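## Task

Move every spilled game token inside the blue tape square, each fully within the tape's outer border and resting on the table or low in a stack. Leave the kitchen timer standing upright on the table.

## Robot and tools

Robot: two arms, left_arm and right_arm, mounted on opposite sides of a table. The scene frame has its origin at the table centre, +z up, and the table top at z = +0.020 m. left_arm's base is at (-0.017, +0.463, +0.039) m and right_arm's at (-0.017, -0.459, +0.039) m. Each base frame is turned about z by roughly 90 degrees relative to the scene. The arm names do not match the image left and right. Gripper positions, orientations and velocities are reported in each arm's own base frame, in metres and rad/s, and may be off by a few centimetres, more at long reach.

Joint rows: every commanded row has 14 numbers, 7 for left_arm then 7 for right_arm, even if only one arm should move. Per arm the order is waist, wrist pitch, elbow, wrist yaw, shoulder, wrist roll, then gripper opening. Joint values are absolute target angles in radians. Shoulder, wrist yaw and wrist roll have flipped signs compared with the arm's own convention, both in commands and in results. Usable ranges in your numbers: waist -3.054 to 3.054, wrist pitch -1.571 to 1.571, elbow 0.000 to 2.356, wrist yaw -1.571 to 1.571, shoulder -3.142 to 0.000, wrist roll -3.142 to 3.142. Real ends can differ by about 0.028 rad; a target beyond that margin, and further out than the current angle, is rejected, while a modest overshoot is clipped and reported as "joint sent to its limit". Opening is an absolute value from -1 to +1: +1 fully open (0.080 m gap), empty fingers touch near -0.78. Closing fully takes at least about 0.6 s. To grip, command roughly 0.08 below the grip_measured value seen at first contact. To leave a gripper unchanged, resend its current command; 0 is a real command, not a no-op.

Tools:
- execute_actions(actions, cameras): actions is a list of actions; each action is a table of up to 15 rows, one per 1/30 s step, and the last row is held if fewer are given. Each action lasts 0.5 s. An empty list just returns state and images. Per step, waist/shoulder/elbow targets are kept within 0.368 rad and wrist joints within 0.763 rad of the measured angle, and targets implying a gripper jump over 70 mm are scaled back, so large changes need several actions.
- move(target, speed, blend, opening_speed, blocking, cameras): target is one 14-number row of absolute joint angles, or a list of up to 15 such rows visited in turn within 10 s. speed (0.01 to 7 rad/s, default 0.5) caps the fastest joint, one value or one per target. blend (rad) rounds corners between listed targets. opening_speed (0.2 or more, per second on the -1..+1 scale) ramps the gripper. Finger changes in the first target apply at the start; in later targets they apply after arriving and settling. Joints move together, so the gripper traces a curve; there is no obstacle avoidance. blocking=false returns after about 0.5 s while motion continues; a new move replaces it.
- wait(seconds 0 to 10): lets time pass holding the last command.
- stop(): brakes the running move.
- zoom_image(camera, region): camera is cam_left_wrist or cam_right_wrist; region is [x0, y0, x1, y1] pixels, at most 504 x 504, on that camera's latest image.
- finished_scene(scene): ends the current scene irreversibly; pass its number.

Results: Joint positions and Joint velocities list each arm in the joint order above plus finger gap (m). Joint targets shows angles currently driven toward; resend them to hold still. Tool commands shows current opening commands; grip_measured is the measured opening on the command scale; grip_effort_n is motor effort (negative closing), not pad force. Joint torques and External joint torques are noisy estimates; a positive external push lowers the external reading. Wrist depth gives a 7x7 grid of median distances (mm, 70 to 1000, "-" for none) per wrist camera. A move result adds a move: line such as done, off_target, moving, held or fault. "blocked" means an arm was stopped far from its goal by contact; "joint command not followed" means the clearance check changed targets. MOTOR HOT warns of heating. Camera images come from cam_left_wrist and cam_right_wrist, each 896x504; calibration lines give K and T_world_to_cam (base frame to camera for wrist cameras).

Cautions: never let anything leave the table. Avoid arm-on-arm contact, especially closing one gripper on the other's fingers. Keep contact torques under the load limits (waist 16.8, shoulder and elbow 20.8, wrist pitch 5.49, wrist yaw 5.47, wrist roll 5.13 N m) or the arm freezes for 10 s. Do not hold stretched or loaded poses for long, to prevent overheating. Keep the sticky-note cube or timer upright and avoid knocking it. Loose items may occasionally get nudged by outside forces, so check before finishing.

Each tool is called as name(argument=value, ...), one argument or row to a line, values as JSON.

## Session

execute_actions(
  actions=[],
)

Scene clock: 0.00 s.
left_arm: end_effector_position=(+0.3678, +0.1704, +0.2073) grip_measured=+0.988 grip_effort_n=n/a end_effector_quat_wxyz=(+0.800, -0.048, +0.556, +0.222) | right_arm: end_effector_position=(+0.1848, +0.3259, +0.2849) grip_measured=+0.979 grip_effort_n=n/a end_effector_quat_wxyz=(+0.869, -0.157, +0.433, +0.182)
Joint names: [waist, wrist pitch, elbow, wrist yaw, shoulder, wrist roll]
Joint positions: left_arm=[0.367 -1.122 1.719 0.181 -1.779 -0.008 0.079] | right_arm=[1.246 -1.348 1.903 -0.493 -1.718 -0.634 0.079]
Joint velocities: within noise
Joint torques (N m): no reading
External joint torques (N m): no reading
Heat: left arm: hottest wrist roll 24 °C (+0.0 °C/min); right arm: hottest wrist pitch 29 °C (+0.0 °C/min).
Wrist depth (mm): cam_left_wrist=[- - 306 295 281 268 256 / - - 309 295 281 267 256 / - - 313 295 281 266 256 / - 324 312 296 283 269 257 / - 81 308 298 284 104 255 / - - 312 296 284 89 73 / - - 315 297 283 81 -] | cam_right_wrist=[- - - - 453 479 508 / - - - - 433 461 495 / - - - 400 415 442 471 / - - - 377 397 421 452 / 973 - 354 369 382 398 435 / - - 342 357 369 89 - / - 76 327 347 362 75 -]
Joint targets: left_arm=[0.367 -1.121 1.720 0.182 -1.777 -0.008] | right_arm=[1.246 -1.348 1.904 -0.493 -1.717 -0.634]
Tool commands: left_gripper/opening=+0.987433 right_gripper/opening=+0.978541
camera_calibration:
cam_left_wrist: T_world_to_cam=[[0.460074, -0.867071, -0.1911, 0.0293588], [-0.88475, -0.465766, -0.0167344, 0.435649], [-0.0744978, 0.176774, -0.981428, 0.279621], [0, 0, 0, 1]] pos_world=[0.392764, 0.178937, 0.287329]
cam_right_wrist: T_world_to_cam=[[0.47428, -0.863832, 0.16986, 0.148365], [-0.83951, -0.501868, -0.208211, 0.40399], [0.265106, -0.0438486, -0.963222, 0.316478], [0, 0, 0, 1]] pos_world=[0.184887, 0.344789, 0.363752]

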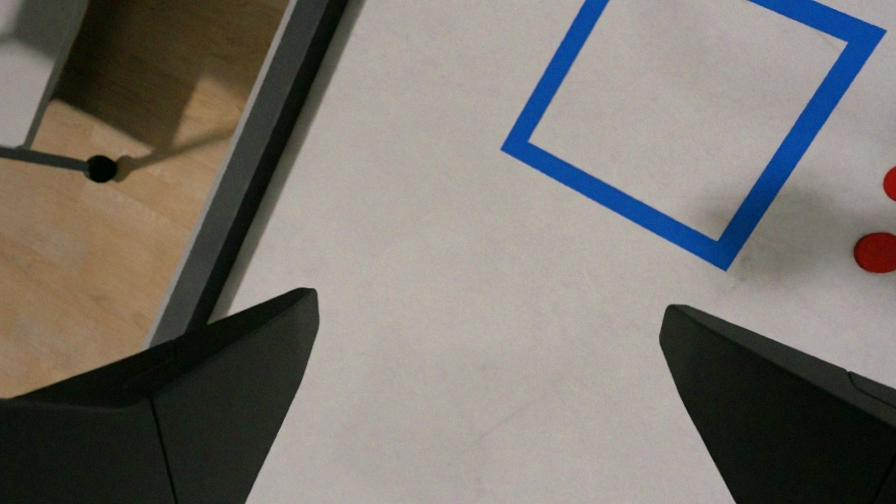

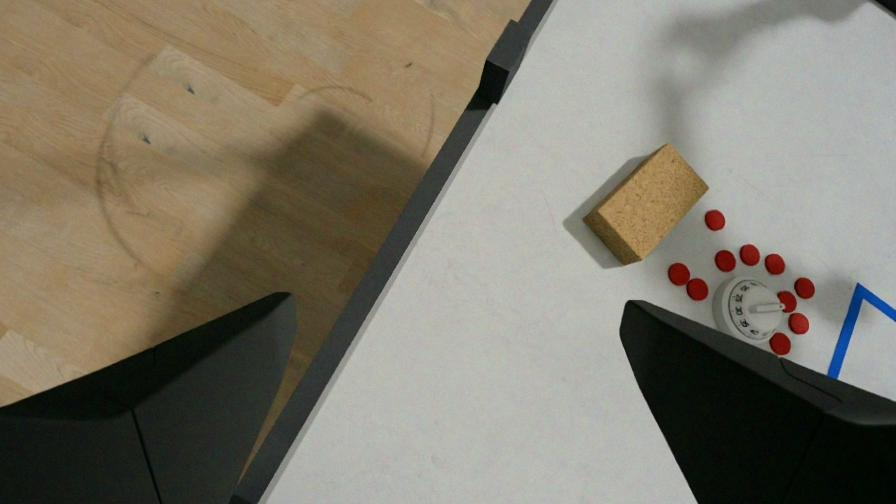

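move(
  target=[-0.9,-1.156,1.521,0.0,-1.4,0.0,0.987,0,-1.155,1.676,0,-1.680,0,0.978],
  speed=0.9,
  cameras=["cam_right_wrist"],
)

Scene clock: 2.37 s.
left_arm: end_effector_position=(+0.2030, -0.2546, +0.2643) grip_measured=+0.988 grip_effort_n=-4.4 end_effector_quat_wxyz=(+0.782, +0.217, +0.446, -0.378) | right_arm: end_effector_position=(+0.3837, -0.0008, +0.2239) grip_measured=+0.979 grip_effort_n=-6.3 end_effector_quat_wxyz=(+0.836, +0.000, +0.549, -0.002)
Joint names: [waist, wrist pitch, elbow, wrist yaw, shoulder, wrist roll]
Joint positions: left_arm=[-0.898 -1.155 1.53 0.001 -1.413 -0.004 0.079] | right_arm=[-0.001 -1.157 1.686 -0.003 -1.691 -0.001 0.079]
Joint velocities: within noise
Joint torques (N m): left_arm=[0.04 0.98 5.38 -0.02 7.43 0.13] | right_arm=[-0.05 1.05 5.51 0.12 7.47 0.07]
External joint torques (N m): left_arm=[0.06 -0.15 -0.7 -0.02 2.49 0.13] | right_arm=[-0.04 0.03 -0.76 0.12 0.32 0.07]
Heat: left arm: hottest wrist roll 24 °C (+0.0 °C/min); right arm: hottest wrist pitch 29 °C (+0.0 °C/min).
Wrist depth (mm): cam_left_wrist=[383 382 381 - - - - / 346 375 373 - - - - / 340 367 366 365 - - - / 357 358 360 358 358 - - / 357 81 353 350 350 104 - / - - 344 344 343 90 - / - - 337 339 337 81 -] | cam_right_wrist=[294 299 302 304 309 312 317 / 294 297 303 306 307 314 316 / 293 272 301 304 310 314 316 / 296 271 302 305 310 315 317 / 294 270 299 305 310 313 318 / - - 303 305 308 89 - / - 76 305 306 309 75 -]
Joint targets: left_arm=[-0.900 -1.156 1.521 0.000 -1.400 0.000] | right_arm=[0.000 -1.155 1.676 0.000 -1.680 0.000]
move: done
camera_calibration:
cam_right_wrist: T_world_to_cam=[[0.0376489, -0.99802, 0.0503885, -0.0236913], [-0.99927, -0.0379292, -0.00461818, 0.410411], [0.00652023, -0.0501778, -0.998719, 0.297789], [0, 0, 0, 1]] pos_world=[0.409062, 0.00686455, 0.300496]
Images, in order (width x height): cam_right_wrist 896x504.

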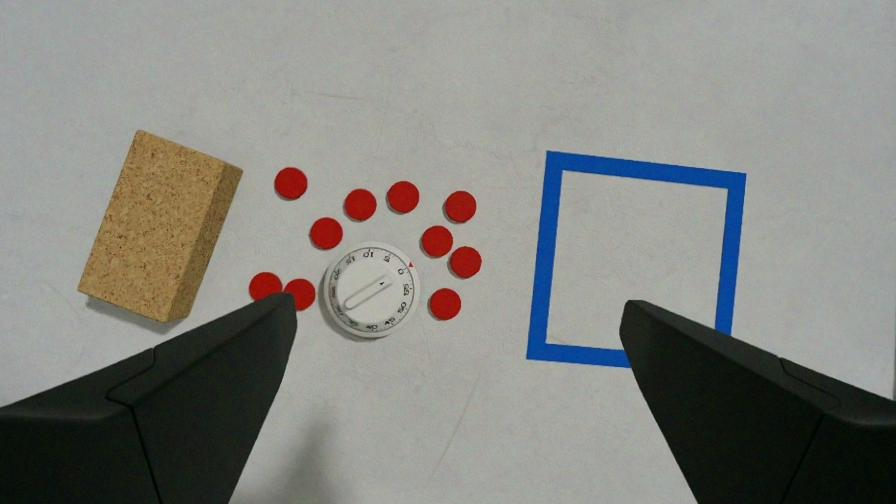

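move(
  target=[-0.9,-1.156,1.521,0.0,-1.4,0.0,0.987,-0.0295,-1.314,2.045,0,-2.302,-0.023,-0.07],
  speed=0.9,
  cameras=["cam_right_wrist"],
)

Scene clock: 5.27 s.
left_arm: end_effector_position=(+0.2030, -0.2546, +0.2643) grip_measured=+0.988 grip_effort_n=-3.5 end_effector_quat_wxyz=(+0.782, +0.217, +0.446, -0.378) | right_arm: end_effector_position=(+0.4468, -0.0126, +0.0795) grip_measured=-0.066 grip_effort_n=-20.2 end_effector_quat_wxyz=(+0.708, +0.016, +0.706, -0.018)
Joint names: [waist, wrist pitch, elbow, wrist yaw, shoulder, wrist roll]
Joint positions: left_arm=[-0.898 -1.155 1.53 0.001 -1.413 -0.004 0.079] | right_arm=[-0.027 -1.313 2.036 -0.003 -2.292 -0.02 0.032]
Joint velocities: within noise
Joint torques (N m): left_arm=[-0.09 0.98 5.41 -0.03 7.42 0.12] | right_arm=[-0.17 0.15 7.33 0.13 8.13 -0.09]
External joint torques (N m): left_arm=[-0.07 -0.16 -0.71 -0.03 2.42 0.12] | right_arm=[-0.2 -0.21 1.51 0.14 -2.81 -0.08]
Heat: left arm: hottest wrist roll 24 °C (+0.0 °C/min); right arm: hottest wrist pitch 29 °C (+0.0 °C/min).
Wrist depth (mm): cam_left_wrist=[387 385 382 - - - - / 346 378 376 - - - - / 340 365 366 365 - - - / 359 361 360 358 358 - - / 359 81 348 350 351 104 - / - - 344 344 343 90 - / - - 341 337 336 81 -] | cam_right_wrist=[127 128 129 131 131 132 133 / 135 136 137 138 139 140 141 / 142 145 146 147 148 150 151 / 154 155 155 157 160 160 163 / 166 166 159 166 166 174 176 / 177 - - 182 79 186 190 / - - 86 202 72 - -]
Joint targets: left_arm=[-0.900 -1.156 1.521 0.000 -1.400 0.000] | right_arm=[-0.030 -1.314 2.045 0.000 -2.302 -0.023]
move: done
camera_calibration:
cam_right_wrist: T_world_to_cam=[[0.00906298, -0.999479, 0.0309713, -0.0162947], [-0.920716, 0.003743, 0.390216, 0.406376], [-0.390128, -0.0320523, -0.920202, 0.323881], [0, 0, 0, 1]] pos_world=[0.50066, -0.00742614, 0.139967]
Images, in order (width x height): cam_right_wrist 896x504.

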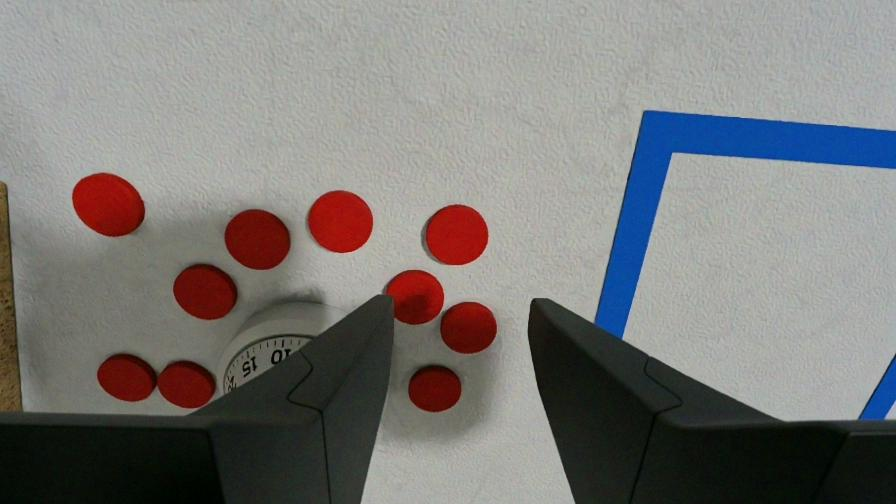

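move(
  target=[
    [-0.9,-1.156,1.521,0.0,-1.4,0.0,0.987,-0.0295,-1.078,1.8295,0,-2.3225,-0.023,-0.07],
    [-0.9,-1.156,1.521,0.0,-1.4,0.0,0.987,-0.0295,-1.078,1.8295,0,-2.3225,-0.023,-0.45],
    [-0.9,-1.156,1.521,0.0,-1.4,0.0,0.987,-0.0295,-1.314,2.045,0,-2.302,-0.023,-0.45],
    [-0.9,-1.156,1.521,0.0,-1.4,0.0,0.987,-0.41,-1.361,2.1585,0,-2.3685,0.358,-0.45],
    [-0.9,-1.156,1.521,0.0,-1.4,0.0,0.987,-0.41,-1.153,1.974,0,-2.392,0.358,-0.45],
  ],
  speed=[0.3,0.3,0.5,0.8,0.3],
  blend=[0,0,0.06,0.02,0],
  opening_speed=1,
  cameras=["cam_right_wrist"],
)

Scene clock: 9.57 s.
left_arm: end_effector_position=(+0.2030, -0.2546, +0.2643) grip_measured=+0.988 grip_effort_n=-3.5 end_effector_quat_wxyz=(+0.782, +0.217, +0.446, -0.378) | right_arm: end_effector_position=(+0.4259, -0.1848, +0.0283) grip_measured=-0.393 grip_effort_n=-83.5 end_effector_quat_wxyz=(+0.713, +0.015, +0.701, -0.022)
Joint names: [waist, wrist pitch, elbow, wrist yaw, shoulder, wrist roll]
Joint positions: left_arm=[-0.898 -1.155 1.53 0.001 -1.413 -0.004 0.079] | right_arm=[-0.409 -1.155 1.983 -0.002 -2.379 0.356 0.017]
Joint velocities: within noise
Joint torques (N m): left_arm=[-0.09 0.97 5.43 -0.02 7.42 0.12] | right_arm=[-0.22 0.36 5.23 0.07 8.43 0.07]
External joint torques (N m): left_arm=[-0.07 -0.15 -0.65 -0.02 2.48 0.13] | right_arm=[-0.13 -0.03 -0.51 0.06 -2.86 0.07]
Heat: left arm: hottest wrist roll 24 °C (+0.0 °C/min); right arm: hottest wrist pitch 29 °C (+0.0 °C/min).
Wrist depth (mm): cam_left_wrist=[385 382 380 - - - - / 347 375 374 - - - - / 342 366 365 366 - - - / 359 359 359 358 357 - - / 354 81 351 350 351 104 - / - - 346 344 341 90 - / - - 337 334 335 81 -] | cam_right_wrist=[- 83 84 85 85 - 87 / - 89 89 89 91 91 91 / - 95 95 97 95 97 97 / 100 101 102 103 103 103 - / 109 108 107 103 109 112 113 / 116 115 - 116 - 119 120 / - - - 129 - - -]
Joint targets: left_arm=[-0.900 -1.156 1.521 0.000 -1.400 0.000] | right_arm=[-0.410 -1.153 1.974 0.000 -2.392 0.358]
move: done
camera_calibration:
cam_right_wrist: T_world_to_cam=[[0.00362466, -0.999285, 0.0376367, -0.184392], [-0.926317, 0.0108237, 0.376589, 0.411804], [-0.376727, -0.0362286, -0.925615, 0.256706], [0, 0, 0, 1]] pos_world=[0.478838, -0.179417, 0.0894697]
Images, in order (width x height): cam_right_wrist 896x504.

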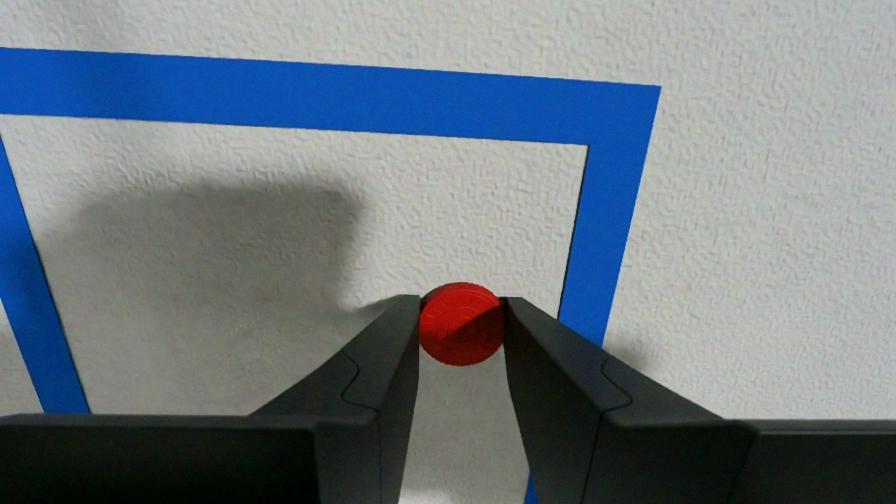

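move(
  target=[
    [-0.9,-1.156,1.521,0.0,-1.4,0.0,0.987,-0.41,-1.136,1.959,0,-2.394,0.358,-0.45],
    [-0.9,-1.156,1.521,0.0,-1.4,0.0,0.987,-0.41,-1.136,1.959,0,-2.394,0.358,-0.10],
    [-0.9,-1.156,1.521,0.0,-1.4,0.0,0.987,-0.41,-1.361,2.1585,0,-2.3685,0.358,-0.10],
    [-0.9,-1.156,1.521,0.0,-1.4,0.0,0.987,0.007,-1.226,1.8215,0,-2.1665,1.30,-0.1],
  ],
  speed=[0.2,0.2,0.5,1.0],
  blend=[0,0,0.02,0],
  opening_speed=1,
  cameras=["cam_right_wrist"],
)

Scene clock: 13.33 s.
left_arm: end_effector_position=(+0.2030, -0.2546, +0.2643) grip_measured=+0.988 grip_effort_n=-4.0 end_effector_quat_wxyz=(+0.782, +0.217, +0.446, -0.378) | right_arm: end_effector_position=(+0.4206, +0.0032, +0.0742) grip_measured=-0.103 grip_effort_n=13.7 end_effector_quat_wxyz=(+0.560, -0.428, +0.564, +0.430)
Joint names: [waist, wrist pitch, elbow, wrist yaw, shoulder, wrist roll]
Joint positions: left_arm=[-0.898 -1.155 1.53 0.001 -1.413 -0.004 0.079] | right_arm=[0.008 -1.227 1.831 -0.001 -2.18 1.297 0.03]
Joint velocities: within noise
Joint torques (N m): left_arm=[-0.07 0.99 5.42 -0.02 7.41 0.13] | right_arm=[-0.27 0.3 4.94 0.07 10.02 0.08]
External joint torques (N m): left_arm=[-0.05 -0.16 -0.72 -0.02 2.41 0.13] | right_arm=[-0.28 0 -0.74 0.01 -0.1 0.08]
Heat: left arm: hottest wrist roll 24 °C (+0.0 °C/min); right arm: hottest wrist pitch 29 °C (+0.0 °C/min).
Wrist depth (mm): cam_left_wrist=[386 385 379 - - - - / 346 377 376 - - - - / 340 364 365 366 - - - / 360 360 357 358 356 - - / 356 81 350 350 348 104 - / - - 341 341 340 90 - / - - 338 336 336 81 -] | cam_right_wrist=[127 127 115 126 127 127 127 / 135 134 110 133 135 135 134 / 142 142 115 142 143 143 143 / 154 154 154 151 153 153 152 / 165 165 156 160 160 164 166 / 176 - - 178 84 175 174 / - - - 192 77 - -]
Joint targets: left_arm=[-0.900 -1.156 1.521 0.000 -1.400 0.000] | right_arm=[0.007 -1.226 1.822 0.000 -2.166 1.300]
move: done
camera_calibration:
cam_right_wrist: T_world_to_cam=[[0.977936, -0.20773, 0.022115, -0.409348], [-0.199486, -0.897175, 0.394059, 0.0835079], [-0.0620168, -0.389776, -0.918819, 0.1723], [0, 0, 0, 1]] pos_world=[0.427661, 0.0570459, 0.134459]
Images, in order (width x height): cam_right_wrist 896x504.

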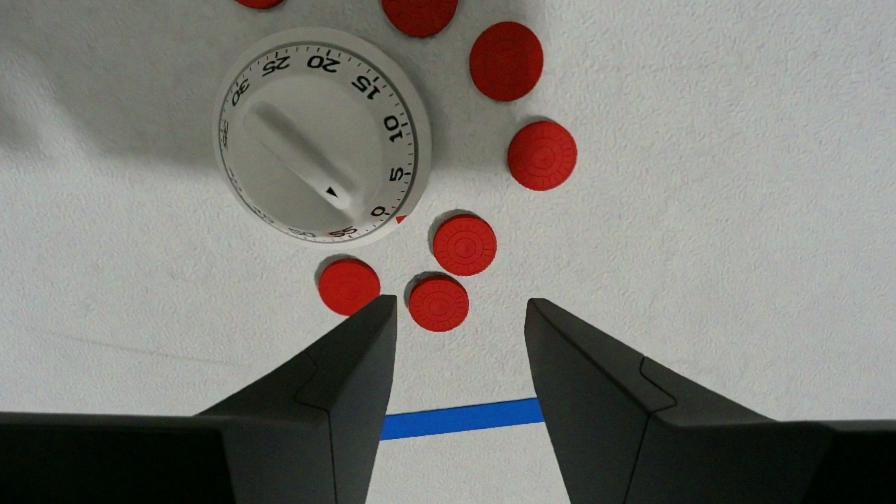

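move(
  target=[
    [-0.9,-1.156,1.521,0.0,-1.4,0.0,0.987,0.004,-1.0163,1.668,0,-2.2225,1.47,-0.1],
    [-0.9,-1.156,1.521,0.0,-1.4,0.0,0.987,0.004,-1.0163,1.668,0,-2.2225,1.47,-0.45],
    [-0.9,-1.156,1.521,0.0,-1.4,0.0,0.987,0.004,-1.226,1.8215,0,-2.1665,1.47,-0.45],
    [-0.9,-1.156,1.521,0.0,-1.4,0.0,0.987,-0.432,-1.273,1.944,0,-2.242,0.38,-0.45],
    [-0.9,-1.156,1.521,0.0,-1.4,0.0,0.987,-0.432,-1.073,1.786,0,-2.284,0.38,-0.45],
  ],
  speed=[0.3,0.3,0.5,0.9,0.3],
  blend=[0,0,0.06,0.02,0],
  opening_speed=1,
  cameras=["cam_right_wrist"],
)

Scene clock: 18.73 s.
left_arm: end_effector_position=(+0.2030, -0.2546, +0.2643) grip_measured=+0.988 grip_effort_n=-4.4 end_effector_quat_wxyz=(+0.782, +0.217, +0.446, -0.378) | right_arm: end_effector_position=(+0.3989, -0.1846, +0.0277) grip_measured=-0.392 grip_effort_n=-83.5 end_effector_quat_wxyz=(+0.713, +0.015, +0.701, -0.021)
Joint names: [waist, wrist pitch, elbow, wrist yaw, shoulder, wrist roll]
Joint positions: left_arm=[-0.898 -1.155 1.53 0.001 -1.413 -0.004 0.079] | right_arm=[-0.433 -1.075 1.794 -0.001 -2.272 0.382 0.017]
Joint velocities: within noise
Joint torques (N m): left_arm=[-0.09 0.98 5.42 -0.01 7.42 0.13] | right_arm=[-0.02 0.43 4.97 0.03 7.99 -0.08]
External joint torques (N m): left_arm=[-0.07 -0.17 -0.68 -0.01 2.51 0.13] | right_arm=[-0.11 0.04 -0.7 0 -2.66 -0.08]
Heat: left arm: hottest shoulder 24 °C (+9.6 °C/min); right arm: hottest wrist pitch 29 °C (+0.0 °C/min).
Wrist depth (mm): cam_left_wrist=[385 385 381 - - - - / 345 375 375 - - - - / 341 366 367 366 - - - / 362 362 361 358 358 - - / 355 81 349 351 350 104 - / - - 344 343 344 89 - / - - 339 337 336 80 -] | cam_right_wrist=[- 84 84 85 85 - 86 / - 90 90 89 92 91 93 / - 96 95 94 95 97 97 / 101 101 102 101 104 104 - / 110 109 108 104 109 112 113 / 116 115 - 117 - 119 120 / - - - 129 - - -]
Joint targets: left_arm=[-0.900 -1.156 1.521 0.000 -1.400 0.000] | right_arm=[-0.432 -1.073 1.786 0.000 -2.284 0.380]
move: done
camera_calibration:
cam_right_wrist: T_world_to_cam=[[0.00556505, -0.999308, 0.0367816, -0.184878], [-0.926154, 0.00872022, 0.377044, 0.386529], [-0.377104, -0.0361637, -0.925465, 0.246155], [0, 0, 0, 1]] pos_world=[0.45184, -0.179219, 0.088869]
Images, in order (width x height): cam_right_wrist 896x504.

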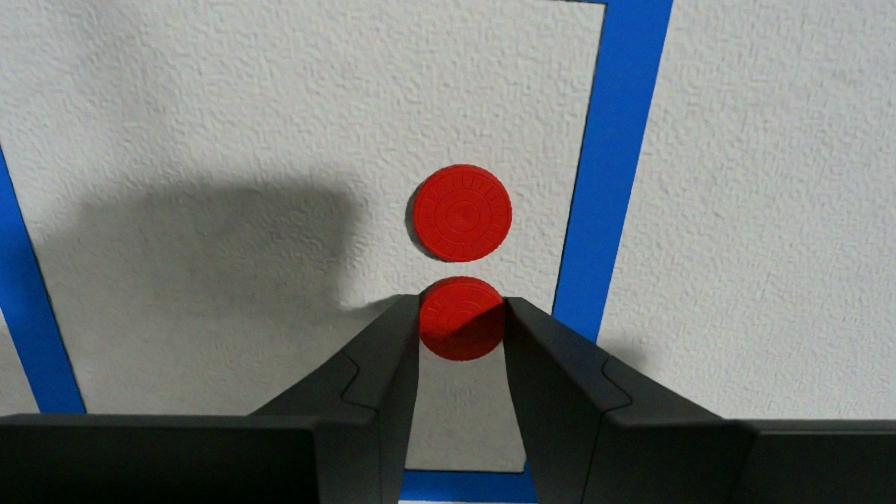

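move(
  target=[
    [-0.9,-1.156,1.521,0.0,-1.4,0.0,0.987,-0.432,-1.057,1.771,0,-2.285,0.38,-0.45],
    [-0.9,-1.156,1.521,0.0,-1.4,0.0,0.987,-0.432,-1.057,1.771,0,-2.285,0.38,-0.10],
    [-0.9,-1.156,1.521,0.0,-1.4,0.0,0.987,-0.432,-1.273,1.944,0,-2.242,0.38,-0.10],
    [-0.9,-1.156,1.521,0.0,-1.4,0.0,0.987,-0.0466,-1.196,1.737,0,-2.112,0,-0.1],
  ],
  speed=[0.2,0.2,0.5,1.0],
  blend=[0,0,0.02,0],
  opening_speed=1,
  cameras=["cam_right_wrist"],
)

Scene clock: 22.07 s.
left_arm: end_effector_position=(+0.2030, -0.2546, +0.2643) grip_measured=+0.988 grip_effort_n=-3.5 end_effector_quat_wxyz=(+0.782, +0.217, +0.446, -0.378) | right_arm: end_effector_position=(+0.4071, -0.0196, +0.0746) grip_measured=-0.104 grip_effort_n=14.7 end_effector_quat_wxyz=(+0.705, +0.016, +0.709, -0.016)
Joint names: [waist, wrist pitch, elbow, wrist yaw, shoulder, wrist roll]
Joint positions: left_arm=[-0.898 -1.155 1.53 0.001 -1.413 -0.004 0.079] | right_arm=[-0.048 -1.198 1.746 0 -2.126 0.003 0.03]
Joint velocities: within noise
Joint torques (N m): left_arm=[-0.11 0.98 5.43 -0.03 7.41 0.12] | right_arm=[0.12 0.32 5.03 -0.06 9.75 -0.09]
External joint torques (N m): left_arm=[-0.09 -0.15 -0.65 -0.03 2.47 0.12] | right_arm=[0.15 -0.03 -0.69 -0.06 -0.03 -0.09]
Heat: left arm: hottest shoulder 24 °C (+8.2 °C/min); right arm: hottest wrist pitch 29 °C (+0.0 °C/min).
Wrist depth (mm): cam_left_wrist=[383 385 380 - - - - / 347 378 374 - - - - / 340 364 369 365 - - - / 357 362 359 359 356 - - / 353 81 352 352 351 104 - / - - 343 344 343 90 - / - - 339 338 336 81 -] | cam_right_wrist=[124 124 125 126 127 128 129 / 132 131 131 135 135 136 137 / 139 140 142 144 145 146 146 / 151 133 137 154 155 156 158 / 163 133 124 164 162 169 172 / 175 - - 181 84 181 184 / - - - 199 77 - -]
Joint targets: left_arm=[-0.900 -1.156 1.521 0.000 -1.400 0.000] | right_arm=[-0.047 -1.196 1.737 0.000 -2.112 0.000]
move: done
camera_calibration:
cam_right_wrist: T_world_to_cam=[[0.0116526, -0.999564, 0.0271176, -0.0234501], [-0.917458, 0.0000974688, 0.397832, 0.369757], [-0.397661, -0.0295151, -0.917058, 0.306447], [0, 0, 0, 1]] pos_world=[0.461372, -0.0144311, 0.134565]
Images, in order (width x height): cam_right_wrist 896x504.

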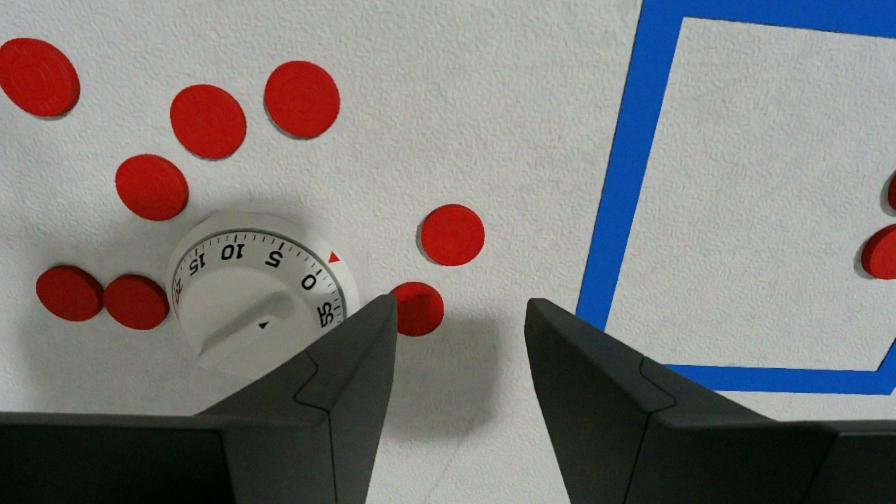

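move(
  target=[
    [-0.9,-1.156,1.521,0.0,-1.4,0.0,0.987,-0.043,-0.983,1.5835,0,-2.171,0,-0.1],
    [-0.9,-1.156,1.521,0.0,-1.4,0.0,0.987,-0.043,-0.983,1.5835,0,-2.171,0,-0.45],
    [-0.9,-1.156,1.521,0.0,-1.4,0.0,0.987,-0.043,-1.196,1.737,0,-2.112,0,-0.45],
    [-0.9,-1.156,1.521,0.0,-1.4,0.0,0.987,-0.455,-1.2074,1.77,0,-2.1334,0.403,-0.45],
    [-0.9,-1.156,1.521,0.0,-1.4,0.0,0.987,-0.455,-1.0105,1.627,0,-2.1875,0.403,-0.45],
  ],
  speed=[0.3,0.3,0.5,0.9,0.3],
  blend=[0,0,0.06,0.02,0],
  opening_speed=1,
  cameras=["cam_right_wrist"],
)

move(
  target=[
    [-0.9,-1.156,1.521,0.0,-1.4,0.0,0.987,-0.455,-0.9945,1.612,0,-2.1885,0.403,-0.45],
    [-0.9,-1.156,1.521,0.0,-1.4,0.0,0.987,-0.455,-0.9945,1.612,0,-2.1885,0.403,-0.10],
    [-0.9,-1.156,1.521,0.0,-1.4,0.0,0.987,-0.455,-1.2074,1.77,0,-2.1334,0.403,-0.10],
    [-0.9,-1.156,1.521,0.0,-1.4,0.0,0.987,-0.012,-1.1366,1.56,0,-1.994,1.53,-0.1],
  ],
  speed=[0.2,0.2,0.5,1.0],
  blend=[0,0,0.02,0],
  opening_speed=1,
  cameras=["cam_right_wrist"],
)

Scene clock: 26.47 s.
left_arm: end_effector_position=(+0.2030, -0.2546, +0.2643) grip_measured=+0.988 grip_effort_n=-3.5 end_effector_quat_wxyz=(+0.782, +0.217, +0.446, -0.378) | right_arm: end_effector_position=(+0.3728, -0.1824, +0.0278) grip_measured=-0.393 grip_effort_n=-83.5 end_effector_quat_wxyz=(+0.712, +0.015, +0.701, -0.022)
Joint names: [waist, wrist pitch, elbow, wrist yaw, shoulder, wrist roll]
Joint positions: left_arm=[-0.898 -1.155 1.53 0.001 -1.413 -0.004 0.079] | right_arm=[-0.454 -1.012 1.635 -0.002 -2.176 0.401 0.017]
Joint velocities: within noise
Joint torques (N m): left_arm=[-0.06 0.98 5.42 -0.02 7.44 0.12] | right_arm=[-0.16 0.36 4.94 0.09 7.42 0.1]
External joint torques (N m): left_arm=[-0.03 -0.16 -0.68 -0.01 2.5 0.12] | right_arm=[-0.18 -0.03 -0.7 0.06 -2.61 0.1]
Heat: left arm: hottest shoulder 25 °C (+9.1 °C/min); right arm: hottest shoulder 29 °C (+13.6 °C/min).
Wrist depth (mm): cam_left_wrist=[386 385 381 - - - - / 345 374 373 - - - - / 341 366 368 362 - - - / 361 358 358 355 356 - - / 353 81 350 350 348 104 - / - - 344 343 342 90 - / - - 339 336 336 81 -] | cam_right_wrist=[- 85 86 85 87 - 87 / - 90 91 88 93 92 94 / - 97 97 96 97 99 99 / 102 102 103 105 105 105 - / 111 110 109 104 111 114 114 / 118 117 - 118 - 121 121 / - - - 129 - - -]
Joint targets: left_arm=[-0.900 -1.156 1.521 0.000 -1.400 0.000] | right_arm=[-0.455 -1.010 1.627 0.000 -2.188 0.403]
move: done
camera_calibration:
cam_right_wrist: T_world_to_cam=[[0.00325042, -0.999276, 0.0379039, -0.181642], [-0.925758, 0.0113248, 0.377947, 0.362733], [-0.378103, -0.0363183, -0.925051, 0.236829], [0, 0, 0, 1]] pos_world=[0.425939, -0.177017, 0.0888704]
Images, in order (width x height): cam_right_wrist 896x504.

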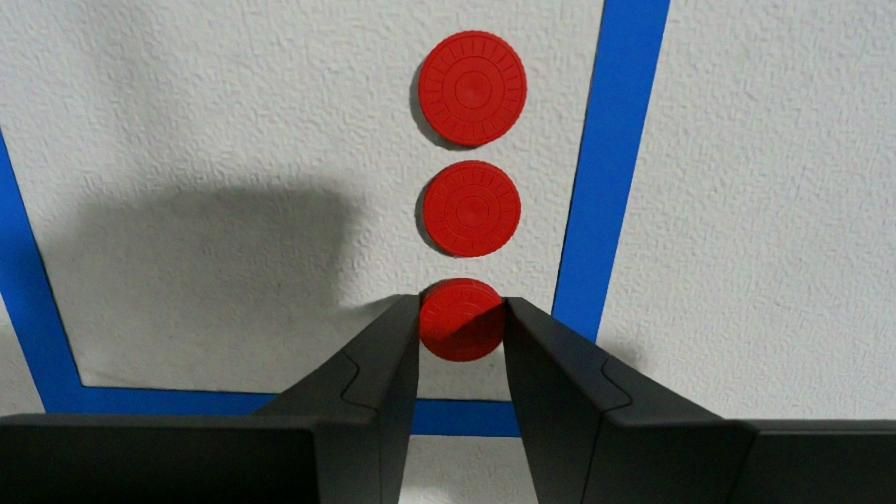

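Scene clock: 30.13 s.
left_arm: end_effector_position=(+0.2030, -0.2546, +0.2643) grip_measured=+0.988 grip_effort_n=-4.4 end_effector_quat_wxyz=(+0.782, +0.217, +0.446, -0.378) | right_arm: end_effector_position=(+0.3779, -0.0045, +0.0751) grip_measured=-0.103 grip_effort_n=13.7 end_effector_quat_wxyz=(+0.512, -0.485, +0.515, +0.487)
Joint names: [waist, wrist pitch, elbow, wrist yaw, shoulder, wrist roll]
Joint positions: left_arm=[-0.898 -1.155 1.53 0.001 -1.413 -0.004 0.079] | right_arm=[-0.011 -1.138 1.569 -0.002 -2.007 1.527 0.03]
Joint velocities: within noise
Joint torques (N m): left_arm=[-0.11 0.98 5.42 -0.02 7.4 0.12] | right_arm=[0.12 0.3 4.77 0.16 8.78 0.13]
External joint torques (N m): left_arm=[-0.11 -0.16 -0.69 -0.03 2.43 0.12] | right_arm=[0.12 0 -0.88 0.11 -0.15 0.13]
Heat: left arm: hottest shoulder 25 °C (+8.0 °C/min); right arm: hottest shoulder 30 °C (+13.9 °C/min).
Wrist depth (mm): cam_left_wrist=[387 385 380 - - - - / 345 376 373 - - - - / 339 366 366 366 - - - / 359 361 361 357 355 - - / 353 81 353 350 349 104 - / - - 343 340 344 90 - / - - 338 339 335 81 -] | cam_right_wrist=[130 130 130 107 114 128 130 / 138 137 138 114 122 137 137 / 144 146 146 134 145 147 146 / 156 156 156 154 156 156 156 / 167 167 162 167 162 167 168 / 177 - - 179 85 177 180 / - - - 195 77 - -]
Joint targets: left_arm=[-0.900 -1.156 1.521 0.000 -1.400 0.000] | right_arm=[-0.012 -1.137 1.560 0.000 -1.994 1.530]
move: done
camera_calibration:
cam_right_wrist: T_world_to_cam=[[0.999727, 0.00164252, 0.0233172, -0.376669], [-0.00766816, -0.91928, 0.393529, -0.00475537], [0.0220815, -0.3936, -0.919017, 0.135694], [0, 0, 0, 1]] pos_world=[0.373533, 0.0496565, 0.13536]
Images, in order (width x height): cam_right_wrist 896x504.

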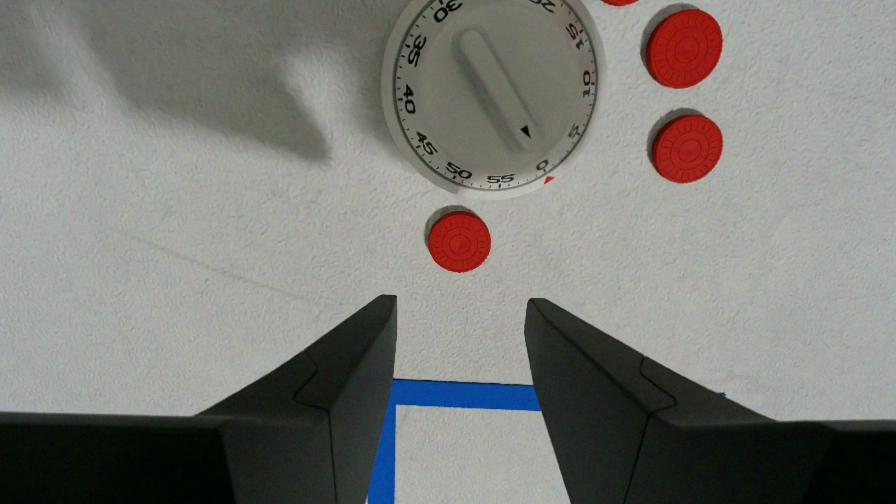

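move(
  target=[
    [-0.9,-1.156,1.521,0.0,-1.4,0.0,0.987,-0.012,-0.9203,1.4125,0,-2.063,1.53,-0.1],
    [-0.9,-1.156,1.521,0.0,-1.4,0.0,0.987,-0.012,-0.9203,1.4125,0,-2.063,1.53,-0.45],
    [-0.9,-1.156,1.521,0.0,-1.4,0.0,0.987,-0.012,-1.137,1.56,0,-1.994,1.53,-0.45],
    [-0.9,-1.156,1.521,0.0,-1.4,0.0,0.987,-0.317,-1.382,2.206,0,-2.395,0.265,-0.45],
    [-0.9,-1.156,1.521,0.0,-1.4,0.0,0.987,-0.317,-1.166,2.008,0,-2.413,0.265,-0.45],
  ],
  speed=[0.3,0.3,0.5,0.9,0.3],
  blend=[0,0,0.06,0.02,0],
  opening_speed=1,
  cameras=["cam_right_wrist"],
)

move(
  target=[
    [-0.9,-1.156,1.521,0.0,-1.4,0.0,0.987,-0.317,-1.151,1.993,0,-2.413,0.265,-0.45],
    [-0.9,-1.156,1.521,0.0,-1.4,0.0,0.987,-0.317,-1.151,1.993,0,-2.413,0.265,-0.10],
    [-0.9,-1.156,1.521,0.0,-1.4,0.0,0.987,-0.317,-1.382,2.206,0,-2.395,0.265,-0.10],
    [-0.9,-1.156,1.521,0.0,-1.4,0.0,0.987,0.064,-1.324,2.07,0,-2.3165,1.734,-0.1],
  ],
  speed=[0.2,0.2,0.5,1.0],
  blend=[0,0,0.02,0],
  opening_speed=1,
  cameras=["cam_right_wrist"],
)

Scene clock: 35.80 s.
left_arm: end_effector_position=(+0.2030, -0.2546, +0.2643) grip_measured=+0.988 grip_effort_n=-4.0 end_effector_quat_wxyz=(+0.782, +0.217, +0.446, -0.378) | right_arm: end_effector_position=(+0.4452, -0.1469, +0.0277) grip_measured=-0.393 grip_effort_n=-83.5 end_effector_quat_wxyz=(+0.714, +0.015, +0.700, -0.021)
Joint names: [waist, wrist pitch, elbow, wrist yaw, shoulder, wrist roll]
Joint positions: left_arm=[-0.898 -1.155 1.53 0.001 -1.413 -0.004 0.079] | right_arm=[-0.318 -1.168 2.017 -0.002 -2.4 0.268 0.017]
Joint velocities: within noise
Joint torques (N m): left_arm=[-0.11 0.98 5.44 -0.02 7.43 0.12] | right_arm=[0.11 0.3 5.1 0.09 8.4 -0.16]
External joint torques (N m): left_arm=[-0.07 -0.16 -0.63 -0.01 2.52 0.12] | right_arm=[0.09 -0.1 -0.67 0.07 -3.06 -0.16]
Heat: left arm: hottest shoulder 25 °C (+6.7 °C/min); right arm: hottest shoulder 30 °C (+11.7 °C/min).
Wrist depth (mm): cam_left_wrist=[387 383 380 - - - - / 348 377 374 - - - - / 342 365 368 363 - - - / 358 360 360 358 358 - - / 353 81 352 350 352 104 - / - - 345 345 342 90 - / - - 336 337 336 81 -] | cam_right_wrist=[- 83 84 84 85 - 86 / - 89 89 88 91 90 91 / - 94 94 96 95 97 97 / 100 100 101 101 102 103 - / 108 108 107 103 109 111 112 / 115 114 - 116 - 118 119 / - - - 128 - - -]
Joint targets: left_arm=[-0.900 -1.156 1.521 0.000 -1.400 0.000] | right_arm=[-0.317 -1.166 2.008 0.000 -2.413 0.265]
move: done
camera_calibration:
cam_right_wrist: T_world_to_cam=[[0.00551999, -0.999343, 0.0358117, -0.147362], [-0.927162, 0.00830148, 0.374569, 0.429612], [-0.37462, -0.0352708, -0.926507, 0.264012], [0, 0, 0, 1]] pos_world=[0.498037, -0.14152, 0.0889673]
Images, in order (width x height): cam_right_wrist 896x504.

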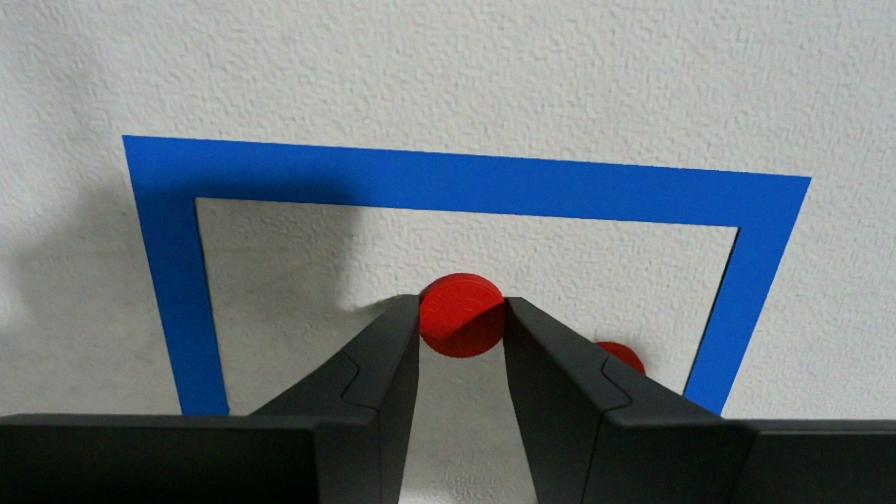

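Scene clock: 39.87 s.
left_arm: end_effector_position=(+0.2030, -0.2546, +0.2643) grip_measured=+0.988 grip_effort_n=-3.5 end_effector_quat_wxyz=(+0.782, +0.217, +0.446, -0.378) | right_arm: end_effector_position=(+0.4520, +0.0295, +0.0738) grip_measured=-0.103 grip_effort_n=13.7 end_effector_quat_wxyz=(-0.439, +0.552, -0.442, -0.554)
Joint names: [waist, wrist pitch, elbow, wrist yaw, shoulder, wrist roll]
Joint positions: left_arm=[-0.898 -1.155 1.53 0.001 -1.413 -0.004 0.079] | right_arm=[0.065 -1.325 2.08 0 -2.331 1.731 0.03]
Joint velocities: within noise
Joint torques (N m): left_arm=[-0.11 0.98 5.42 -0.02 7.42 0.13] | right_arm=[-0.09 0.24 5.04 0.07 10.9 0.15]
External joint torques (N m): left_arm=[-0.09 -0.17 -0.7 -0.02 2.48 0.13] | right_arm=[-0.09 -0.05 -0.66 0.02 -0.12 0.15]
Heat: left arm: hottest shoulder 26 °C (+7.5 °C/min); right arm: hottest shoulder 31 °C (+12.0 °C/min).
Wrist depth (mm): cam_left_wrist=[386 385 383 - - - - / 346 377 379 - - - - / 341 365 367 365 - - - / 360 359 357 358 357 - - / 355 81 349 350 349 104 - / - - 344 345 341 90 - / - - 335 338 335 81 -] | cam_right_wrist=[127 126 126 126 125 127 126 / 134 110 117 134 134 134 134 / 142 116 118 141 142 142 142 / 152 154 149 149 151 151 151 / 163 162 158 162 157 161 162 / 172 - - 174 84 170 171 / - - - 187 77 - -]
Joint targets: left_arm=[-0.900 -1.156 1.521 0.000 -1.400 0.000] | right_arm=[0.064 -1.324 2.070 0.000 -2.316 1.734]
move: done
camera_calibration:
cam_right_wrist: T_world_to_cam=[[0.960365, 0.277857, 0.0222508, -0.441029], [0.24742, -0.886481, 0.391068, -0.0886267], [0.128386, -0.370063, -0.920093, 0.0974746], [0, 0, 0, 1]] pos_world=[0.432962, 0.0800489, 0.134158]
Images, in order (width x height): cam_right_wrist 896x504.

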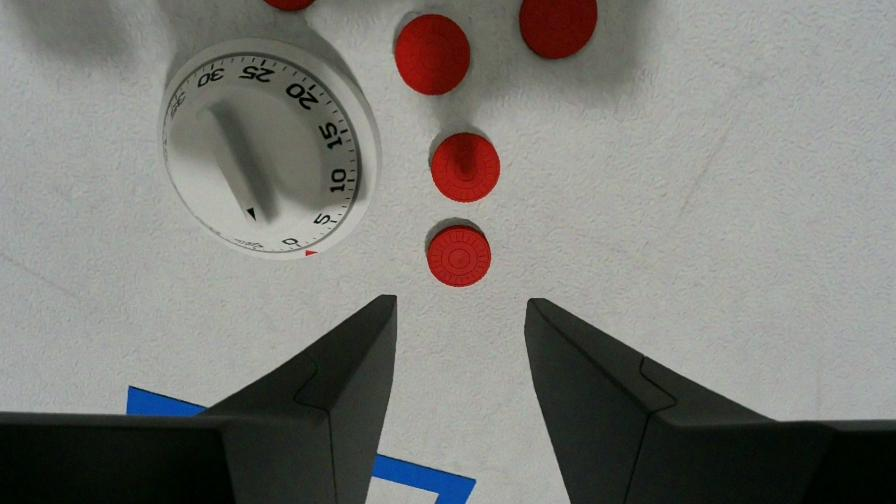

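move(
  target=[
    [-0.9,-1.156,1.521,0.0,-1.4,0.0,0.987,0.054,-1.29,2.04,0,-2.32,1.734,-0.1],
    [-0.9,-1.156,1.521,0.0,-1.4,0.0,0.987,0.054,-1.1023,1.8815,0,-2.350,1.734,-0.1],
    [-0.9,-1.156,1.521,0.0,-1.4,0.0,0.987,0.054,-1.1023,1.8815,0,-2.350,1.734,-0.45],
    [-0.9,-1.156,1.521,0.0,-1.4,0.0,0.987,0.054,-1.324,2.07,0,-2.3165,1.734,-0.45],
    [-0.9,-1.156,1.521,0.0,-1.4,0.0,0.987,-0.333,-1.286,1.976,0,-2.261,0.281,-0.45],
    [-0.9,-1.156,1.521,0.0,-1.4,0.0,0.987,-0.333,-1.082,1.812,0,-2.3,0.281,-0.45],
  ],
  speed=[0.2,0.3,0.3,0.5,0.9,0.3],
  blend=[0.01,0,0,0.06,0.02,0],
  opening_speed=1,
  cameras=["cam_right_wrist"],
)

move(
  target=[
    [-0.9,-1.156,1.521,0.0,-1.4,0.0,0.987,-0.333,-1.0668,1.7965,0,-2.3005,0.281,-0.45],
    [-0.9,-1.156,1.521,0.0,-1.4,0.0,0.987,-0.333,-1.0668,1.7965,0,-2.3005,0.281,-0.10],
    [-0.9,-1.156,1.521,0.0,-1.4,0.0,0.987,-0.333,-1.286,1.976,0,-2.261,0.281,-0.10],
    [-0.9,-1.156,1.521,0.0,-1.4,0.0,0.987,0.1245,-1.31,2.036,0,-2.297,-0.386,-0.1],
  ],
  speed=[0.2,0.2,0.5,1.0],
  blend=[0,0,0.02,0],
  opening_speed=1,
  cameras=["cam_right_wrist"],
)

Scene clock: 45.67 s.
left_arm: end_effector_position=(+0.2030, -0.2546, +0.2643) grip_measured=+0.988 grip_effort_n=-4.0 end_effector_quat_wxyz=(+0.782, +0.217, +0.446, -0.378) | right_arm: end_effector_position=(+0.4190, -0.1455, +0.0274) grip_measured=-0.392 grip_effort_n=-83.5 end_effector_quat_wxyz=(+0.713, +0.016, +0.700, -0.020)
Joint names: [waist, wrist pitch, elbow, wrist yaw, shoulder, wrist roll]
Joint positions: left_arm=[-0.898 -1.155 1.53 0.001 -1.413 -0.004 0.079] | right_arm=[-0.334 -1.084 1.82 0 -2.288 0.284 0.017]
Joint velocities: within noise
Joint torques (N m): left_arm=[-0.12 0.99 5.41 -0.02 7.41 0.12] | right_arm=[0.26 0.37 5.17 0 7.89 -0.08]
External joint torques (N m): left_arm=[-0.14 -0.16 -0.7 -0.03 2.47 0.12] | right_arm=[0.19 -0.01 -0.49 -0.02 -2.82 -0.08]
Heat: left arm: hottest shoulder 26 °C (+6.6 °C/min); right arm: hottest shoulder 32 °C (+11.8 °C/min).
Wrist depth (mm): cam_left_wrist=[385 384 380 - - - - / 345 376 372 - - - - / 338 366 367 364 - - - / 360 358 358 355 357 - - / 357 81 349 350 348 104 - / - - 343 344 340 89 - / - - 339 339 334 81 -] | cam_right_wrist=[- 83 84 85 85 - 87 / - 89 89 89 91 91 91 / - 95 95 93 95 97 97 / 100 101 101 100 101 102 - / 109 108 107 102 106 111 112 / 116 114 - 117 - 119 119 / - - - 128 - - -]
Joint targets: left_arm=[-0.900 -1.156 1.521 0.000 -1.400 0.000] | right_arm=[-0.333 -1.082 1.812 0.000 -2.300 0.281]
move: done
camera_calibration:
cam_right_wrist: T_world_to_cam=[[0.00553532, -0.999392, 0.0344164, -0.1458], [-0.927002, 0.00777877, 0.374975, 0.405238], [-0.375015, -0.0339797, -0.926396, 0.254321], [0, 0, 0, 1]] pos_world=[0.471838, -0.140222, 0.088666]
Images, in order (width x height): cam_right_wrist 896x504.

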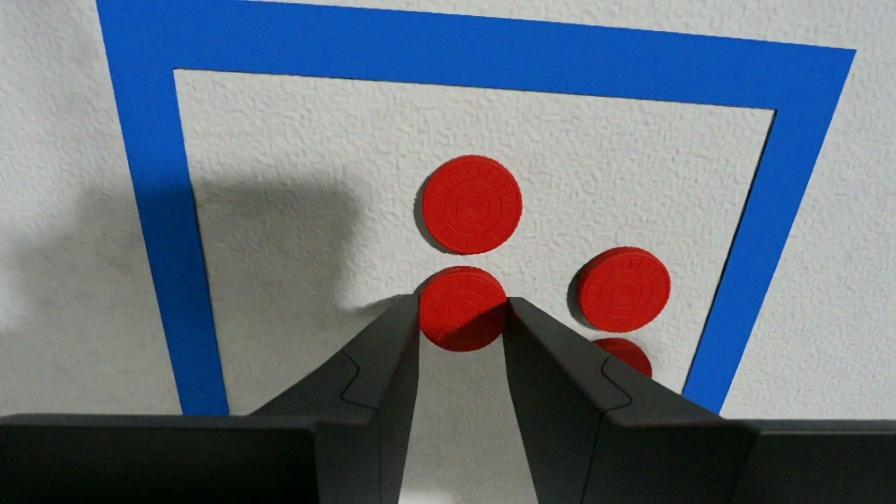

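Scene clock: 49.00 s.
left_arm: end_effector_position=(+0.2030, -0.2546, +0.2643) grip_measured=+0.988 grip_effort_n=-4.0 end_effector_quat_wxyz=(+0.782, +0.217, +0.446, -0.378) | right_arm: end_effector_position=(+0.4424, +0.0550, +0.0812) grip_measured=-0.104 grip_effort_n=14.7 end_effector_quat_wxyz=(+0.703, +0.092, +0.699, -0.091)
Joint names: [waist, wrist pitch, elbow, wrist yaw, shoulder, wrist roll]
Joint positions: left_arm=[-0.898 -1.155 1.53 0.001 -1.413 -0.004 0.079] | right_arm=[0.124 -1.309 2.026 0 -2.282 -0.383 0.03]
Joint velocities: within noise
Joint torques (N m): left_arm=[-0.06 0.98 5.42 -0.02 7.44 0.12] | right_arm=[0.01 0.11 7.31 -0.07 7.6 -0.11]
External joint torques (N m): left_arm=[-0.1 -0.18 -0.7 -0.03 2.5 0.12] | right_arm=[0.14 -0.25 1.56 -0.04 -3.18 -0.11]
Heat: left arm: hottest shoulder 27 °C (+7.3 °C/min); right arm: hottest shoulder 33 °C (+12.2 °C/min).
Wrist depth (mm): cam_left_wrist=[383 385 379 - - - - / 347 375 373 - - - - / 343 368 369 364 - - - / 357 357 358 357 356 - - / 355 81 349 350 348 104 - / - - 345 342 341 90 - / - - 335 337 337 81 -] | cam_right_wrist=[128 129 130 132 133 134 135 / 136 137 139 140 141 142 143 / 143 146 147 149 150 152 154 / 126 144 158 159 161 163 166 / 133 150 165 155 155 176 180 / 143 - - 162 84 186 194 / - - - 204 77 - -]
Joint targets: left_arm=[-0.900 -1.156 1.521 0.000 -1.400 0.000] | right_arm=[0.125 -1.310 2.036 0.000 -2.297 -0.386]
move: done
camera_calibration:
cam_right_wrist: T_world_to_cam=[[-0.201229, -0.979188, 0.0264038, 0.143663], [-0.901161, 0.195625, 0.386832, 0.382444], [-0.383947, 0.0540479, -0.921772, 0.318512], [0, 0, 0, 1]] pos_world=[0.495845, 0.0486428, 0.141861]
Images, in order (width x height): cam_right_wrist 896x504.

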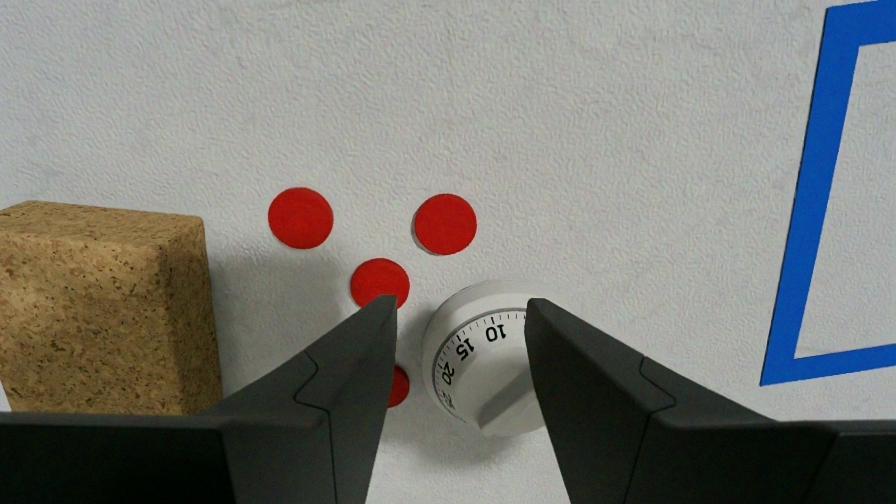

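move(
  target=[
    [-0.9,-1.156,1.521,0.0,-1.4,0.0,0.987,0.132,-1.28,2.01,0,-2.304,-0.39,-0.1],
    [-0.9,-1.156,1.521,0.0,-1.4,0.0,0.987,0.132,-1.0898,1.853,0,-2.334,-0.39,-0.1],
    [-0.9,-1.156,1.521,0.0,-1.4,0.0,0.987,0.132,-1.0898,1.853,0,-2.334,-0.39,-0.45],
    [-0.9,-1.156,1.521,0.0,-1.4,0.0,0.987,0.132,-1.31,2.036,0,-2.297,-0.39,-0.45],
    [-0.9,-1.156,1.521,0.0,-1.4,0.0,0.987,-0.3504,-1.213,1.787,0,-2.1447,0.298,-0.45],
    [-0.9,-1.156,1.521,0.0,-1.4,0.0,0.987,-0.3504,-1.017,1.644,0,-2.1975,0.298,-0.45],
  ],
  speed=[0.2,0.3,0.3,0.5,0.9,0.3],
  blend=[0.01,0,0,0.06,0.02,0],
  opening_speed=1,
  cameras=["cam_right_wrist"],
)

move(
  target=[
    [-0.9,-1.156,1.521,0.0,-1.4,0.0,0.987,-0.3504,-1.001,1.6285,0,-2.1985,0.298,-0.45],
    [-0.9,-1.156,1.521,0.0,-1.4,0.0,0.987,-0.3504,-1.001,1.6285,0,-2.1985,0.298,-0.10],
    [-0.9,-1.156,1.521,0.0,-1.4,0.0,0.987,-0.3504,-1.213,1.787,0,-2.1447,0.298,-0.10],
    [-0.9,-1.156,1.521,0.0,-1.4,0.0,0.987,0.23,-1.403,2.2505,0,-2.4185,1.285,-0.1],
  ],
  speed=[0.2,0.2,0.5,1.0],
  blend=[0,0,0.02,0],
  opening_speed=1,
  cameras=["cam_right_wrist"],
)

Scene clock: 53.83 s.
left_arm: end_effector_position=(+0.2030, -0.2546, +0.2643) grip_measured=+0.988 grip_effort_n=-4.4 end_effector_quat_wxyz=(+0.782, +0.217, +0.446, -0.378) | right_arm: end_effector_position=(+0.3924, -0.1435, +0.0278) grip_measured=-0.392 grip_effort_n=-83.5 end_effector_quat_wxyz=(+0.713, +0.016, +0.701, -0.022)
Joint names: [waist, wrist pitch, elbow, wrist yaw, shoulder, wrist roll]
Joint positions: left_arm=[-0.898 -1.155 1.53 0.001 -1.413 -0.004 0.079] | right_arm=[-0.35 -1.019 1.652 -0.002 -2.186 0.296 0.017]
Joint velocities: within noise
Joint torques (N m): left_arm=[-0.12 0.98 5.42 -0.02 7.41 0.12] | right_arm=[-0.03 0.36 5.23 0.06 7.15 0.05]
External joint torques (N m): left_arm=[-0.12 -0.16 -0.65 -0.02 2.53 0.12] | right_arm=[-0.05 -0.02 -0.4 0.04 -2.96 0.05]
Heat: left arm: hottest shoulder 27 °C (+6.7 °C/min); right arm: hottest shoulder 33 °C (+11.1 °C/min).
Wrist depth (mm): cam_left_wrist=[386 384 379 - - - - / 345 376 375 - - - - / 340 365 368 364 - - - / 362 360 361 356 357 - - / 355 81 352 351 350 104 - / - - 342 341 344 90 - / - - 339 338 337 81 -] | cam_right_wrist=[- 85 85 84 85 - 87 / - 90 90 88 93 92 94 / - 97 96 95 96 97 99 / 102 102 102 103 103 104 - / 110 110 109 103 109 113 114 / 117 116 - 118 - 120 121 / - - - 129 - - -]
Joint targets: left_arm=[-0.900 -1.156 1.521 0.000 -1.400 0.000] | right_arm=[-0.350 -1.017 1.644 0.000 -2.197 0.298]
move: done
camera_calibration:
cam_right_wrist: T_world_to_cam=[[0.0024907, -0.999366, 0.0355044, -0.1424], [-0.926203, 0.0110804, 0.376863, 0.380475], [-0.377017, -0.0338229, -0.925588, 0.245572], [0, 0, 0, 1]] pos_world=[0.445337, -0.138219, 0.0889676]
Images, in order (width x height): cam_right_wrist 896x504.

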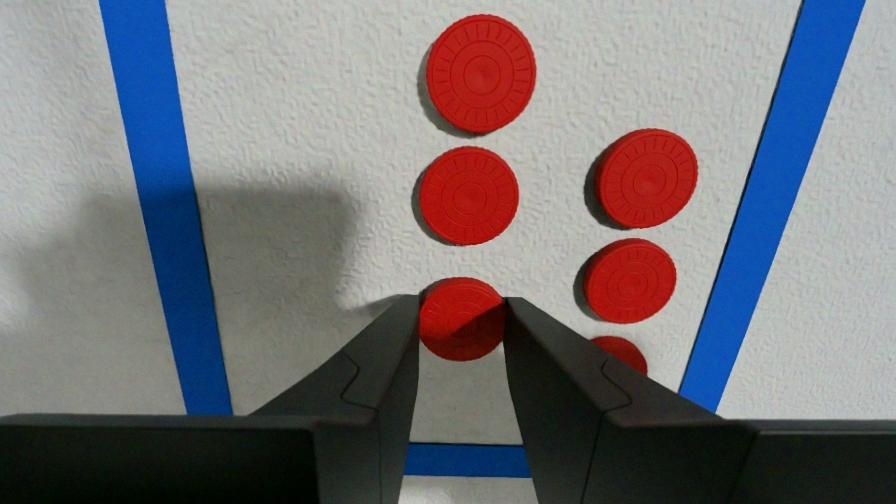

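Scene clock: 57.50 s.
left_arm: end_effector_position=(+0.2030, -0.2546, +0.2643) grip_measured=+0.988 grip_effort_n=-4.0 end_effector_quat_wxyz=(+0.782, +0.217, +0.446, -0.378) | right_arm: end_effector_position=(+0.4560, +0.1062, +0.0830) grip_measured=-0.103 grip_effort_n=13.7 end_effector_quat_wxyz=(+0.517, -0.487, +0.512, +0.483)
Joint names: [waist, wrist pitch, elbow, wrist yaw, shoulder, wrist roll]
Joint positions: left_arm=[-0.898 -1.155 1.53 0.001 -1.413 -0.004 0.079] | right_arm=[0.229 -1.401 2.24 -0.001 -2.402 1.282 0.03]
Joint velocities: within noise
Joint torques (N m): left_arm=[-0.09 0.98 5.42 -0.02 7.41 0.12] | right_arm=[0.15 0.1 7.56 0.05 7.9 0.14]
External joint torques (N m): left_arm=[-0.08 -0.16 -0.7 -0.02 2.44 0.12] | right_arm=[0.34 -0.21 1.88 0.02 -3.48 0.14]
Heat: left arm: hottest shoulder 27 °C (+6.3 °C/min); right arm: hottest shoulder 33 °C (+10.4 °C/min).
Wrist depth (mm): cam_left_wrist=[387 384 379 - - - - / 344 373 373 - - - - / 340 364 367 367 - - - / 361 361 361 359 355 - - / 352 81 351 351 348 104 - / - - 345 343 342 90 - / - - 337 336 336 81 -] | cam_right_wrist=[134 107 107 107 134 134 134 / 141 141 141 113 142 142 142 / 149 150 149 151 151 151 151 / 160 158 158 159 161 161 162 / 171 169 163 173 168 173 173 / 182 - - 186 84 184 184 / - - - 201 77 - -]
Joint targets: left_arm=[-0.900 -1.156 1.521 0.000 -1.400 0.000] | right_arm=[0.230 -1.403 2.250 0.000 -2.418 1.285]
move: done
camera_calibration:
cam_right_wrist: T_world_to_cam=[[0.999364, -0.00297357, 0.0355241, -0.455445], [-0.0166401, -0.920201, 0.391092, 0.0988435], [0.0315264, -0.391435, -0.919666, 0.180228], [0, 0, 0, 1]] pos_world=[0.451118, 0.160149, 0.143272]
Images, in order (width x height): cam_right_wrist 896x504.

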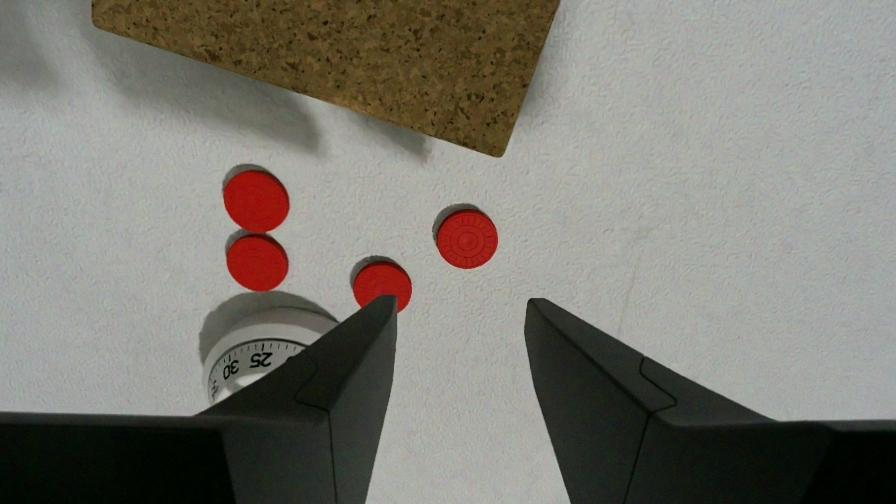

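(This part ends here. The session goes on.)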